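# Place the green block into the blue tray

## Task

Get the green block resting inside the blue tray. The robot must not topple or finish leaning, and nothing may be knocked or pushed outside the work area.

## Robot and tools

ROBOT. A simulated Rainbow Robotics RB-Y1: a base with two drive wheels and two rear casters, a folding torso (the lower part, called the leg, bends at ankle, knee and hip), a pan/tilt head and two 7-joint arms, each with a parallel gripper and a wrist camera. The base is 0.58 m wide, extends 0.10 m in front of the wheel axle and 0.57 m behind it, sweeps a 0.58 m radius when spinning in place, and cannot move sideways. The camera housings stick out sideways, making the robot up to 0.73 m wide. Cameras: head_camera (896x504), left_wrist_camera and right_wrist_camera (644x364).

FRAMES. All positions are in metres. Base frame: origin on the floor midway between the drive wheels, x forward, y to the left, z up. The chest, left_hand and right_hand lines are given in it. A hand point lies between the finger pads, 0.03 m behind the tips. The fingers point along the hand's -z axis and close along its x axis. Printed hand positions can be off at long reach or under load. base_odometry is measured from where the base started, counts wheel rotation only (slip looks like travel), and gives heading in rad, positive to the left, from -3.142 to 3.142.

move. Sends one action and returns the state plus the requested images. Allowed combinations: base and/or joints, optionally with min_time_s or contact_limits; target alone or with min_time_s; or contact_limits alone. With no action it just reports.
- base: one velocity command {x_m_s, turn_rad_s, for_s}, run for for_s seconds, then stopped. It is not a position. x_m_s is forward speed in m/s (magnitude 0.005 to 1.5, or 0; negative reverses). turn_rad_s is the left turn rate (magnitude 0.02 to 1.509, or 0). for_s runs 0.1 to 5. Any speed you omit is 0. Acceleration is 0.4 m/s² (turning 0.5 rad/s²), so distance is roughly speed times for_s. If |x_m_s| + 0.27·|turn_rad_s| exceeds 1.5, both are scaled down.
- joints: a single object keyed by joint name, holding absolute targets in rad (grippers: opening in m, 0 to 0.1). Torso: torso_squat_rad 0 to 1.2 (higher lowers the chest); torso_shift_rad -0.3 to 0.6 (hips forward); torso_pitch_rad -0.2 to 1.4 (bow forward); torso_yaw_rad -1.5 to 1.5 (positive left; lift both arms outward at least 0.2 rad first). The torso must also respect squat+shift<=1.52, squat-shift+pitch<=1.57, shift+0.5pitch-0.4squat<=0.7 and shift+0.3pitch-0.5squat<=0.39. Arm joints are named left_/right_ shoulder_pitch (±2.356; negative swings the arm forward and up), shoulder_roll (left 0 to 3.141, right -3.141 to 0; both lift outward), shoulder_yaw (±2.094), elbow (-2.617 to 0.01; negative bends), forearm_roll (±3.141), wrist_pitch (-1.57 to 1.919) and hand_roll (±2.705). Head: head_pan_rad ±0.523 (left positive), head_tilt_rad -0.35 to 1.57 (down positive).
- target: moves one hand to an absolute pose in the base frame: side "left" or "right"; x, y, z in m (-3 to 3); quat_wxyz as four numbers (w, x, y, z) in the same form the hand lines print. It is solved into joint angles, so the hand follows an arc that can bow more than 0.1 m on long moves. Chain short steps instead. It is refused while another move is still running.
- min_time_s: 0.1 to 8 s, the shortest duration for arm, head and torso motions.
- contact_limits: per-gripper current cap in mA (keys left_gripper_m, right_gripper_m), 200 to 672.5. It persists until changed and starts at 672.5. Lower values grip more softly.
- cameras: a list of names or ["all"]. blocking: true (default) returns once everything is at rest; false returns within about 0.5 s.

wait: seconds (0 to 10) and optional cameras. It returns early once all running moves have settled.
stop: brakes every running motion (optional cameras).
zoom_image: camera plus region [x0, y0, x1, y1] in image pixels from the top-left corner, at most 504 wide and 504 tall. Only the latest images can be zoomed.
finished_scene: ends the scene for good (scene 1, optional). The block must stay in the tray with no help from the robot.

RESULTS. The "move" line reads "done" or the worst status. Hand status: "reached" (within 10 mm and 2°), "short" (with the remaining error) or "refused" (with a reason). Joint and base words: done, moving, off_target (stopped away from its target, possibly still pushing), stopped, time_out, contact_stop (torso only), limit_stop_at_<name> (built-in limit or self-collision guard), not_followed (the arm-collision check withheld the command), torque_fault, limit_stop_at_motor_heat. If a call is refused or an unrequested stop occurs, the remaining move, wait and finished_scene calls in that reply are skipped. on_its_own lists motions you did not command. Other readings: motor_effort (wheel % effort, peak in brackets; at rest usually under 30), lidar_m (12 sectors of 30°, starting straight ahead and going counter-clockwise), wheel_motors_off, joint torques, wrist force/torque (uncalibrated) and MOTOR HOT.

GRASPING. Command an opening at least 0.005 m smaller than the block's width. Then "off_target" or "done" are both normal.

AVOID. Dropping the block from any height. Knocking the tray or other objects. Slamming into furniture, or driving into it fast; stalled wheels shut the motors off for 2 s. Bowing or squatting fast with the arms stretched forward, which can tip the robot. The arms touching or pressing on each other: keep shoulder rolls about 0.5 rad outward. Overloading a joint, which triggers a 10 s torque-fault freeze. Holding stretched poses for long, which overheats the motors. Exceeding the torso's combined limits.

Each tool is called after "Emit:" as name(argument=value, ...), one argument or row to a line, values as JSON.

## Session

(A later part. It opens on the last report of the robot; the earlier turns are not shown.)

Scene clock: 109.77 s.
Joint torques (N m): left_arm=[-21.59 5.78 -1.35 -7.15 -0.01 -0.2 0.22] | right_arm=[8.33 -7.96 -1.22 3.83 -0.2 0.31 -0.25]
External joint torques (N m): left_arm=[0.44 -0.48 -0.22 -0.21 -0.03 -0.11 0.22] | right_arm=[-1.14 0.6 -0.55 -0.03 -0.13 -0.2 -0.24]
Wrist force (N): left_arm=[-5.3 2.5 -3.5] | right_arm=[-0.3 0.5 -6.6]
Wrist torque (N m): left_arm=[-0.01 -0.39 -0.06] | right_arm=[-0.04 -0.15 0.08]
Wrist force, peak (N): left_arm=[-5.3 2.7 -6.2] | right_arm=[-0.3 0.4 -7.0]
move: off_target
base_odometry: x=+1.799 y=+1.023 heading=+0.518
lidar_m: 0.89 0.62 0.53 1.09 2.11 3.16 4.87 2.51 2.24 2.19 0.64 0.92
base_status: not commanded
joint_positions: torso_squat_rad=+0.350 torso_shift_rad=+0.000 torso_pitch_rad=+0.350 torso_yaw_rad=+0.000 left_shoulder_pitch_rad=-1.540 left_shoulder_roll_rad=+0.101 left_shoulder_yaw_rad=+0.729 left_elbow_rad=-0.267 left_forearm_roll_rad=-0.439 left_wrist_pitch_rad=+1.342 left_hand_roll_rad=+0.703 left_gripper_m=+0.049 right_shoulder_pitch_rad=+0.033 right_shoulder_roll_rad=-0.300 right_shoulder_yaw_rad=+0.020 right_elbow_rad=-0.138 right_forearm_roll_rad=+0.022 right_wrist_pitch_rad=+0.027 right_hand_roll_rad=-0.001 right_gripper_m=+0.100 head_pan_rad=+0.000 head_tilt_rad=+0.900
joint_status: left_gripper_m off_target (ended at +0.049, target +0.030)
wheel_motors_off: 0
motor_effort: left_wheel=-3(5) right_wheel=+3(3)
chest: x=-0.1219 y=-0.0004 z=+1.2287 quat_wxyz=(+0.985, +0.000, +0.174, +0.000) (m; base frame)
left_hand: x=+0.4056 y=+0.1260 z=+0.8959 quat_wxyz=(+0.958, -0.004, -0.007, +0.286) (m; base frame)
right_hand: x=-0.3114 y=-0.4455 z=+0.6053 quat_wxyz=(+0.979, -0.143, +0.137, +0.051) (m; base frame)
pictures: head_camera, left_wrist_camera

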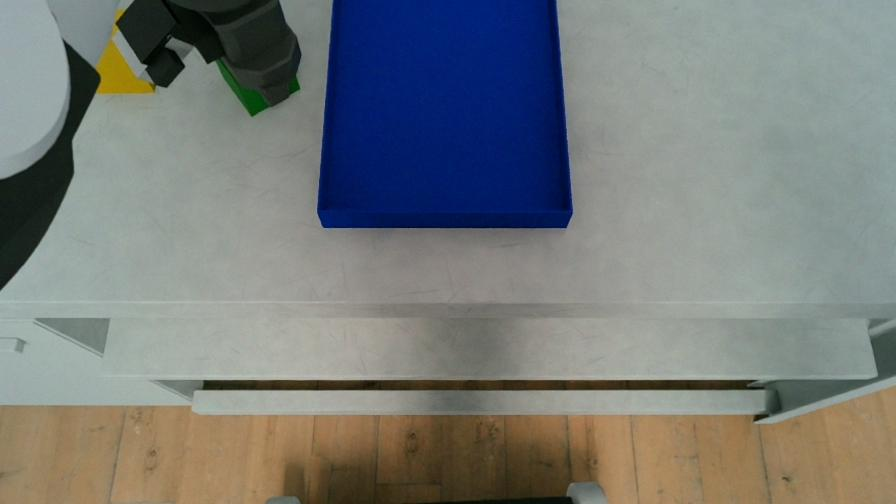

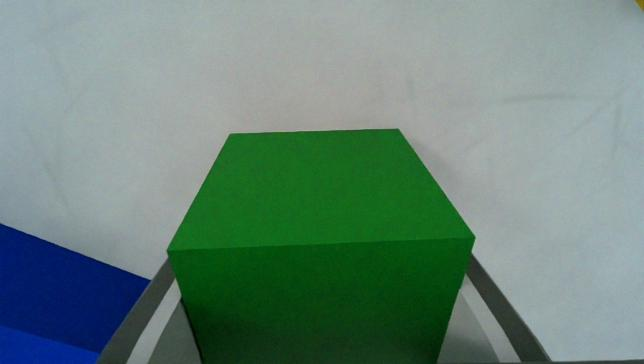

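Emit:
move(
  target={"side":"left","x":0.405,"y":0.126,"z":0.975,"quat_wxyz":[0.958,0,0,0.286]},
)

Emit:
move(
  target={"side":"left","x":0.395,"y":0.01,"z":0.975,"quat_wxyz":[0.958,0,0,0.286]},
  cameras=["left_wrist_camera","head_camera"],
)

Scene clock: 112.77 s.
Joint torques (N m): left_arm=[-21.48 5.38 -3.37 -8.61 -0.07 -0.26 -0.24] | right_arm=[8.85 -8.16 -0.77 3.88 -0.18 0.39 -0.24]
External joint torques (N m): left_arm=[0.49 -0.43 -0.78 -1.19 -0.08 -0.21 -0.24] | right_arm=[-0.61 0.4 -0.11 0.02 -0.12 -0.12 -0.22]
Wrist force (N): left_arm=[-4.5 3.2 -7.0] | right_arm=[-0.3 0.5 -6.5]
Wrist torque (N m): left_arm=[-0.14 -0.46 -0.03] | right_arm=[-0.04 -0.16 0.09]
Wrist force, peak (N): left_arm=[-5.9 2.4 -8.1] | right_arm=[0.0 0.6 -7.1]
move: done
base_odometry: x=+1.799 y=+1.023 heading=+0.518
lidar_m: 0.89 0.63 0.53 1.10 2.09 3.15 4.87 2.52 2.24 2.20 0.66 0.93
base_status: not commanded
joint_positions: torso_squat_rad=+0.350 torso_shift_rad=+0.000 torso_pitch_rad=+0.350 torso_yaw_rad=+0.000 left_shoulder_pitch_rad=-1.513 left_shoulder_roll_rad=+0.000 left_shoulder_yaw_rad=+0.691 left_elbow_rad=-0.721 left_forearm_roll_rad=-0.439 left_wrist_pitch_rad=+1.730 left_hand_roll_rad=+0.606 left_gripper_m=+0.049 right_shoulder_pitch_rad=+0.033 right_shoulder_roll_rad=-0.300 right_shoulder_yaw_rad=+0.020 right_elbow_rad=-0.138 right_forearm_roll_rad=+0.022 right_wrist_pitch_rad=+0.027 right_hand_roll_rad=-0.001 right_gripper_m=+0.100 head_pan_rad=+0.000 head_tilt_rad=+0.900
joint_status: all done
wheel_motors_off: 0
motor_effort: left_wheel=-3(5) right_wheel=+3(3)
chest: x=-0.1219 y=-0.0004 z=+1.2287 quat_wxyz=(+0.985, +0.000, +0.174, +0.000) (m; base frame)
left_hand: x=+0.4047 y=+0.1255 z=+0.9751 quat_wxyz=(+0.958, +0.002, +0.005, +0.286) (m; base frame)
left_hand_status: reached (checked arc, planned for 0.8 s): 1 mm and 0.6 deg off.
right_hand: x=-0.3115 y=-0.4455 z=+0.6053 quat_wxyz=(+0.979, -0.143, +0.137, +0.051) (m; base frame)
pictures: none

Scene clock: 113.93 s.
Joint torques (N m): left_arm=[-22.83 5.53 -0.06 -8.21 -0.29 -0.02 -0.35] | right_arm=[8.84 -8.06 -0.93 4.1 -0.14 0.24 -0.28]
External joint torques (N m): left_arm=[-0.56 -0.35 -0.1 -0.15 -0.32 0.08 -0.35] | right_arm=[-0.63 0.5 -0.27 0.24 -0.08 -0.27 -0.26]
Wrist force (N): left_arm=[-4.9 3.1 -7.1] | right_arm=[-0.5 0.3 -7.0]
Wrist torque (N m): left_arm=[-0.16 -0.53 -0.11] | right_arm=[-0.02 -0.17 0.08]
Wrist force, peak (N): left_arm=[-5.1 4.7 -7.8] | right_arm=[-0.5 0.3 -7.0]
move: done
base_odometry: x=+1.799 y=+1.023 heading=+0.518
lidar_m: 0.90 0.62 0.53 1.09 2.10 3.17 4.86 2.50 2.25 2.19 0.66 0.92
base_status: not commanded
joint_positions: torso_squat_rad=+0.350 torso_shift_rad=+0.000 torso_pitch_rad=+0.350 torso_yaw_rad=+0.000 left_shoulder_pitch_rad=-1.717 left_shoulder_roll_rad=+0.000 left_shoulder_yaw_rad=+0.186 left_elbow_rad=-0.267 left_forearm_roll_rad=+0.055 left_wrist_pitch_rad=+1.500 left_hand_roll_rad=+0.993 left_gripper_m=+0.049 right_shoulder_pitch_rad=+0.033 right_shoulder_roll_rad=-0.300 right_shoulder_yaw_rad=+0.020 right_elbow_rad=-0.138 right_forearm_roll_rad=+0.022 right_wrist_pitch_rad=+0.027 right_hand_roll_rad=-0.001 right_gripper_m=+0.100 head_pan_rad=+0.000 head_tilt_rad=+0.900
joint_status: all done
wheel_motors_off: 0
motor_effort: left_wheel=-5(5) right_wheel=+3(4)
chest: x=-0.1219 y=-0.0004 z=+1.2287 quat_wxyz=(+0.985, +0.000, +0.174, +0.000) (m; base frame)
left_hand: x=+0.3944 y=+0.0102 z=+0.9749 quat_wxyz=(+0.958, -0.008, -0.009, +0.286) (m; base frame)
left_hand_status: reached (checked arc, as near as the solve gets, planned for 0.8 s): 1 mm and 1.4 deg off.
right_hand: x=-0.3115 y=-0.4455 z=+0.6053 quat_wxyz=(+0.979, -0.143, +0.137, +0.051) (m; base frame)
pictures: head_camera, left_wrist_camera

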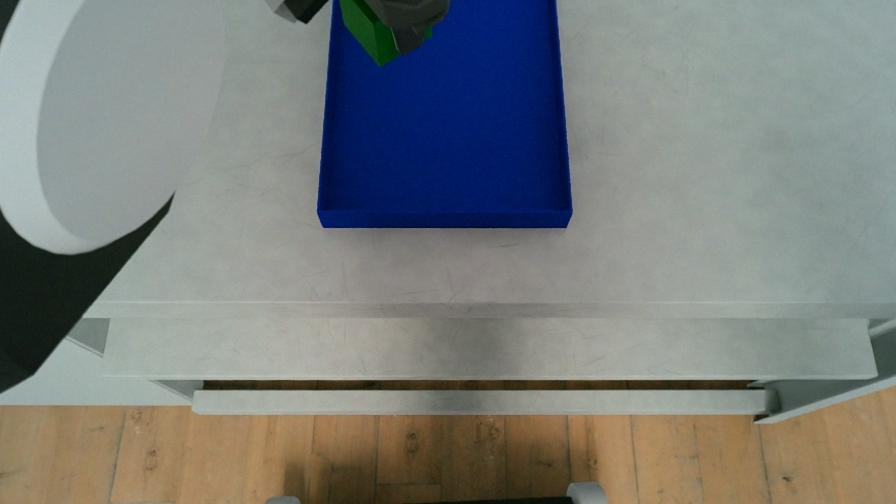

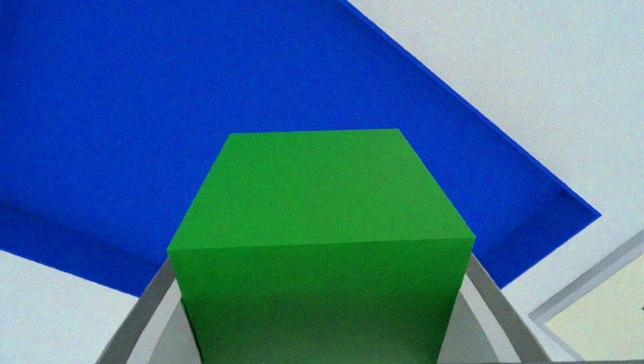

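Emit:
move(
  target={"side":"left","x":0.36,"y":0.005,"z":0.94,"quat_wxyz":[0.958,0,0,0.286]},
)

Emit:
move(
  target={"side":"left","x":0.36,"y":0.005,"z":0.905,"quat_wxyz":[0.958,0,0,0.286]},
  min_time_s=1,
  cameras=["left_wrist_camera","head_camera"],
)

Scene clock: 119.63 s.
Joint torques (N m): left_arm=[-21.13 3.31 2.34 -8.94 -0.12 -0.28 0] | right_arm=[8.95 -7.98 -0.74 3.76 -0.21 0.16 -0.14]
External joint torques (N m): left_arm=[-0.34 0.25 0.46 -1.25 -0.16 -0.24 0] | right_arm=[-0.52 0.58 -0.07 -0.11 -0.14 -0.36 -0.12]
Wrist force (N): left_arm=[-5.8 2.8 -6.7] | right_arm=[-0.1 0.5 -6.5]
Wrist torque (N m): left_arm=[-0.09 -0.59 -0.07] | right_arm=[-0.02 -0.11 0.07]
Wrist force, peak (N): left_arm=[-6.2 2.6 -7.8] | right_arm=[0.0 0.2 -7.0]
move: done
base_odometry: x=+1.799 y=+1.023 heading=+0.518
lidar_m: 0.90 0.61 0.52 1.08 2.11 3.17 4.87 2.51 2.25 2.19 0.65 0.92
base_status: not commanded
joint_positions: torso_squat_rad=+0.350 torso_shift_rad=+0.000 torso_pitch_rad=+0.350 torso_yaw_rad=+0.000 left_shoulder_pitch_rad=-1.425 left_shoulder_roll_rad=+0.027 left_shoulder_yaw_rad=-0.222 left_elbow_rad=-0.709 left_forearm_roll_rad=+0.343 left_wrist_pitch_rad=+1.661 left_hand_roll_rad=+1.147 left_gripper_m=+0.049 right_shoulder_pitch_rad=+0.033 right_shoulder_roll_rad=-0.300 right_shoulder_yaw_rad=+0.020 right_elbow_rad=-0.138 right_forearm_roll_rad=+0.022 right_wrist_pitch_rad=+0.027 right_hand_roll_rad=-0.001 right_gripper_m=+0.100 head_pan_rad=+0.000 head_tilt_rad=+0.900
joint_status: all done
wheel_motors_off: 0
motor_effort: left_wheel=-3(5) right_wheel=+4(4)
chest: x=-0.1219 y=-0.0004 z=+1.2287 quat_wxyz=(+0.985, +0.000, +0.174, +0.000) (m; base frame)
left_hand: x=+0.3596 y=+0.0050 z=+0.9398 quat_wxyz=(+0.958, +0.001, +0.001, +0.286) (m; base frame)
left_hand_status: reached (checked arc, planned for 0.8 s): 0 mm and 0.2 deg off.
right_hand: x=-0.3114 y=-0.4455 z=+0.6053 quat_wxyz=(+0.979, -0.143, +0.137, +0.051) (m; base frame)
pictures: none

Scene clock: 120.97 s.
Joint torques (N m): left_arm=[-22.06 1.12 0.75 -7.9 -0.12 -0.28 -0.49] | right_arm=[9.52 -7.89 -0.26 3.7 -0.23 0.21 -0.28]
External joint torques (N m): left_arm=[-1.39 -1.84 -0.76 -0.31 -0.15 -0.22 -0.49] | right_arm=[0.05 0.67 0.41 -0.17 -0.16 -0.3 -0.26]
Wrist force (N): left_arm=[-5.4 3.1 -6.6] | right_arm=[-0.2 0.6 -6.5]
Wrist torque (N m): left_arm=[-0.17 -0.56 0.00] | right_arm=[-0.05 -0.12 0.08]
Wrist force, peak (N): left_arm=[-5.5 3.0 -7.5] | right_arm=[-0.4 0.7 -6.9]
move: done
base_odometry: x=+1.799 y=+1.023 heading=+0.518
lidar_m: 0.90 0.62 0.53 1.09 2.11 3.16 4.87 2.52 2.25 2.18 0.65 0.92
base_status: not commanded
joint_positions: torso_squat_rad=+0.350 torso_shift_rad=+0.000 torso_pitch_rad=+0.350 torso_yaw_rad=+0.000 left_shoulder_pitch_rad=-1.426 left_shoulder_roll_rad=+0.005 left_shoulder_yaw_rad=-0.228 left_elbow_rad=-0.569 left_forearm_roll_rad=+0.334 left_wrist_pitch_rad=+1.519 left_hand_roll_rad=+1.123 left_gripper_m=+0.049 right_shoulder_pitch_rad=+0.033 right_shoulder_roll_rad=-0.300 right_shoulder_yaw_rad=+0.020 right_elbow_rad=-0.138 right_forearm_roll_rad=+0.022 right_wrist_pitch_rad=+0.027 right_hand_roll_rad=-0.001 right_gripper_m=+0.100 head_pan_rad=+0.000 head_tilt_rad=+0.900
joint_status: all done
wheel_motors_off: 0
motor_effort: left_wheel=-2(5) right_wheel=+3(4)
chest: x=-0.1219 y=-0.0004 z=+1.2287 quat_wxyz=(+0.985, +0.000, +0.174, +0.000) (m; base frame)
left_hand: x=+0.3593 y=+0.0056 z=+0.9050 quat_wxyz=(+0.958, -0.002, -0.002, +0.286) (m; base frame)
left_hand_status: reached (checked arc, planned for 1.0 s): 1 mm and 0.3 deg off.
right_hand: x=-0.3114 y=-0.4455 z=+0.6053 quat_wxyz=(+0.979, -0.143, +0.137, +0.051) (m; base frame)
pictures: head_camera, left_wrist_camera

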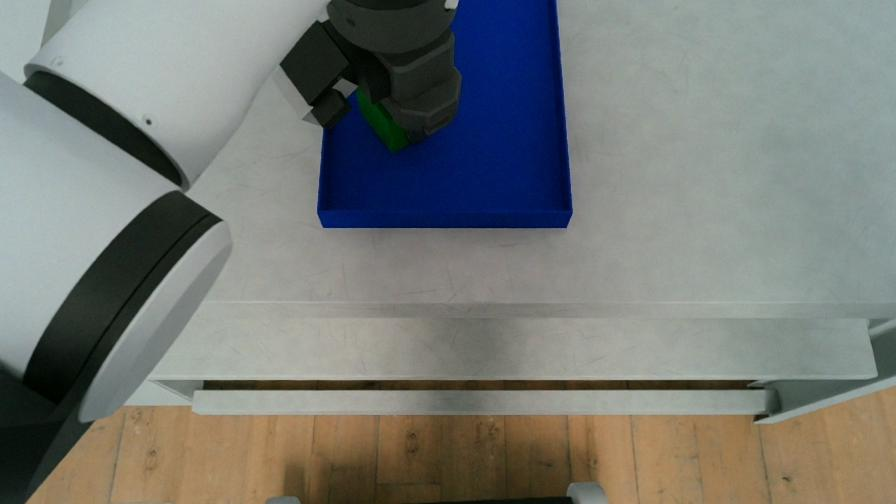

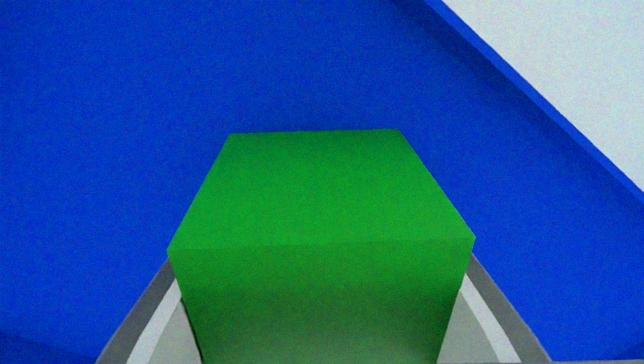

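Emit:
move(
  target={"side":"left","x":0.36,"y":0.005,"z":0.900,"quat_wxyz":[0.958,0,0,0.286]},
)

Emit:
move(
  joints={"left_gripper_m":0.08},
)

Emit:
move(
  target={"side":"left","x":0.36,"y":0.005,"z":0.99,"quat_wxyz":[0.958,0,0,0.286]},
  cameras=["left_wrist_camera","head_camera"],
)

Scene clock: 124.00 s.
Joint torques (N m): left_arm=[-21.89 2.28 1.15 -7.91 0.03 -0.22 -0.36] | right_arm=[8.78 -8.4 -0.99 3.79 -0.24 0.26 -0.31]
External joint torques (N m): left_arm=[-1.17 -0.84 -0.25 -0.41 -0.01 -0.17 -0.36] | right_arm=[-0.69 0.15 -0.32 -0.08 -0.17 -0.25 -0.29]
Wrist force (N): left_arm=[-4.6 2.9 -7.1] | right_arm=[-0.2 0.5 -6.7]
Wrist torque (N m): left_arm=[-0.13 -0.48 -0.01] | right_arm=[-0.04 -0.12 0.10]
Wrist force, peak (N): left_arm=[-6.4 3.0 -7.9] | right_arm=[0.2 0.6 -7.0]
move: done
base_odometry: x=+1.799 y=+1.023 heading=+0.518
lidar_m: 0.90 0.63 0.52 1.09 2.09 3.16 4.87 2.51 2.24 2.19 0.65 0.93
base_status: not commanded
joint_positions: torso_squat_rad=+0.350 torso_shift_rad=+0.000 torso_pitch_rad=+0.350 torso_yaw_rad=+0.000 left_shoulder_pitch_rad=-1.446 left_shoulder_roll_rad=+0.000 left_shoulder_yaw_rad=-0.230 left_elbow_rad=-0.512 left_forearm_roll_rad=+0.341 left_wrist_pitch_rad=+1.484 left_hand_roll_rad=+1.115 left_gripper_m=+0.049 right_shoulder_pitch_rad=+0.033 right_shoulder_roll_rad=-0.300 right_shoulder_yaw_rad=+0.020 right_elbow_rad=-0.138 right_forearm_roll_rad=+0.022 right_wrist_pitch_rad=+0.027 right_hand_roll_rad=-0.001 right_gripper_m=+0.100 head_pan_rad=+0.000 head_tilt_rad=+0.900
joint_status: all done
wheel_motors_off: 0
motor_effort: left_wheel=-4(5) right_wheel=+4(4)
chest: x=-0.1219 y=-0.0004 z=+1.2287 quat_wxyz=(+0.985, +0.000, +0.174, +0.000) (m; base frame)
left_hand: x=+0.3595 y=+0.0054 z=+0.8999 quat_wxyz=(+0.958, -0.001, -0.001, +0.286) (m; base frame)
left_hand_status: reached (checked arc, planned for 0.3 s): 1 mm and 0.2 deg off.
right_hand: x=-0.3115 y=-0.4454 z=+0.6053 quat_wxyz=(+0.979, -0.143, +0.137, +0.051) (m; base frame)
pictures: none

Scene clock: 124.83 s.
Joint torques (N m): left_arm=[-21.62 2.38 0.97 -7.88 -0.1 -0.21 -0.38] | right_arm=[8.76 -8.27 -0.5 3.88 -0.22 0.27 -0.22]
External joint torques (N m): left_arm=[-0.89 -0.74 -0.43 -0.37 -0.14 -0.16 -0.38] | right_arm=[-0.7 0.29 0.17 0.02 -0.16 -0.24 -0.2]
Wrist force (N): left_arm=[-5.6 2.8 -6.1] | right_arm=[-0.2 0.2 -6.5]
Wrist torque (N m): left_arm=[-0.12 -0.57 -0.07] | right_arm=[0.00 -0.14 0.10]
Wrist force, peak (N): left_arm=[-5.1 3.6 -7.4] | right_arm=[-0.3 0.1 -6.9]
move: done
base_odometry: x=+1.799 y=+1.023 heading=+0.518
lidar_m: 0.89 0.62 0.54 1.08 2.10 3.15 4.87 2.51 2.25 2.19 0.66 0.92
base_status: not commanded
joint_positions: torso_squat_rad=+0.350 torso_shift_rad=+0.000 torso_pitch_rad=+0.350 torso_yaw_rad=+0.000 left_shoulder_pitch_rad=-1.446 left_shoulder_roll_rad=+0.000 left_shoulder_yaw_rad=-0.230 left_elbow_rad=-0.512 left_forearm_roll_rad=+0.341 left_wrist_pitch_rad=+1.484 left_hand_roll_rad=+1.115 left_gripper_m=+0.080 right_shoulder_pitch_rad=+0.033 right_shoulder_roll_rad=-0.300 right_shoulder_yaw_rad=+0.020 right_elbow_rad=-0.138 right_forearm_roll_rad=+0.022 right_wrist_pitch_rad=+0.027 right_hand_roll_rad=-0.001 right_gripper_m=+0.100 head_pan_rad=+0.000 head_tilt_rad=+0.900
joint_status: all done
wheel_motors_off: 0
motor_effort: left_wheel=-5(5) right_wheel=+4(4)
chest: x=-0.1219 y=-0.0004 z=+1.2287 quat_wxyz=(+0.985, +0.000, +0.174, +0.000) (m; base frame)
left_hand: x=+0.3595 y=+0.0054 z=+0.8999 quat_wxyz=(+0.958, -0.001, -0.001, +0.286) (m; base frame)
right_hand: x=-0.3115 y=-0.4454 z=+0.6053 quat_wxyz=(+0.979, -0.143, +0.137, +0.051) (m; base frame)
pictures: none

Scene clock: 125.87 s.
Joint torques (N m): left_arm=[-20.88 3.33 3.63 -8.1 0.05 -0.34 0.11] | right_arm=[8.93 -8.26 -0.92 3.79 -0.15 0.38 -0.28]
External joint torques (N m): left_arm=[0.13 -0.16 1.38 -0.51 0.01 -0.31 0.11] | right_arm=[-0.53 0.3 -0.26 -0.07 -0.08 -0.14 -0.26]
Wrist force (N): left_arm=[-4.8 2.7 -5.8] | right_arm=[-0.1 0.3 -6.5]
Wrist torque (N m): left_arm=[-0.08 -0.50 -0.09] | right_arm=[0.00 -0.14 0.10]
Wrist force, peak (N): left_arm=[-5.2 3.2 -6.8] | right_arm=[-0.2 0.6 -7.0]
move: done
base_odometry: x=+1.799 y=+1.023 heading=+0.518
lidar_m: 0.90 0.62 0.52 1.08 2.10 3.18 4.88 2.52 2.25 2.20 0.65 0.93
base_status: not commanded
joint_positions: torso_squat_rad=+0.350 torso_shift_rad=+0.000 torso_pitch_rad=+0.350 torso_yaw_rad=+0.000 left_shoulder_pitch_rad=-1.460 left_shoulder_roll_rad=+0.054 left_shoulder_yaw_rad=-0.206 left_elbow_rad=-0.840 left_forearm_roll_rad=+0.368 left_wrist_pitch_rad=+1.826 left_hand_roll_rad=+1.176 left_gripper_m=+0.080 right_shoulder_pitch_rad=+0.033 right_shoulder_roll_rad=-0.300 right_shoulder_yaw_rad=+0.020 right_elbow_rad=-0.138 right_forearm_roll_rad=+0.022 right_wrist_pitch_rad=+0.027 right_hand_roll_rad=-0.001 right_gripper_m=+0.100 head_pan_rad=+0.000 head_tilt_rad=+0.900
joint_status: all done
wheel_motors_off: 0
motor_effort: left_wheel=-5(5) right_wheel=+4(4)
chest: x=-0.1219 y=-0.0004 z=+1.2287 quat_wxyz=(+0.985, +0.000, +0.174, +0.000) (m; base frame)
left_hand: x=+0.3594 y=+0.0054 z=+0.9900 quat_wxyz=(+0.958, +0.004, +0.004, +0.286) (m; base frame)
left_hand_status: reached (checked arc, planned for 0.7 s): 1 mm and 0.6 deg off.
right_hand: x=-0.3115 y=-0.4454 z=+0.6053 quat_wxyz=(+0.979, -0.143, +0.137, +0.051) (m; base frame)
pictures: head_camera, left_wrist_camera

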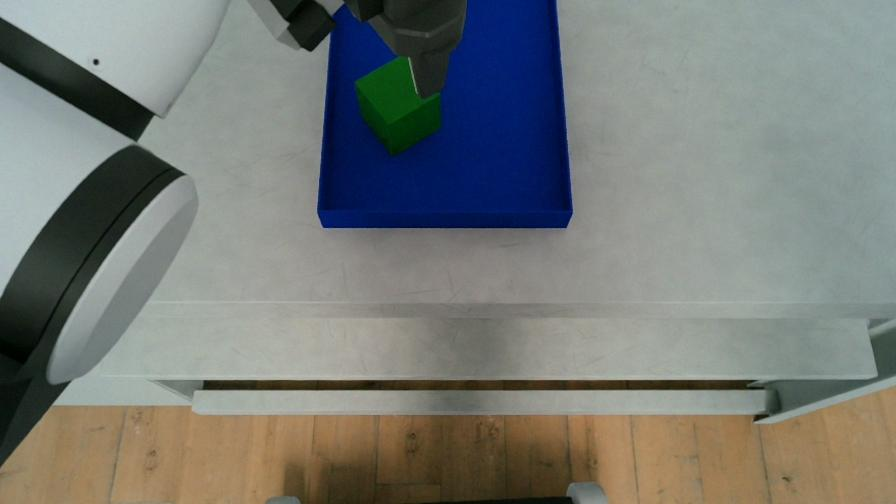

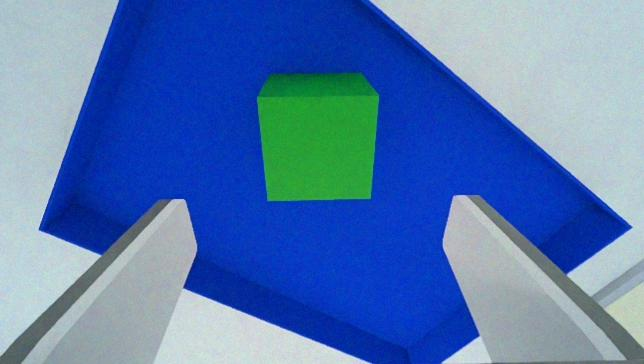

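Emit:
finished_scene(
)

The scene is finished: the task was done.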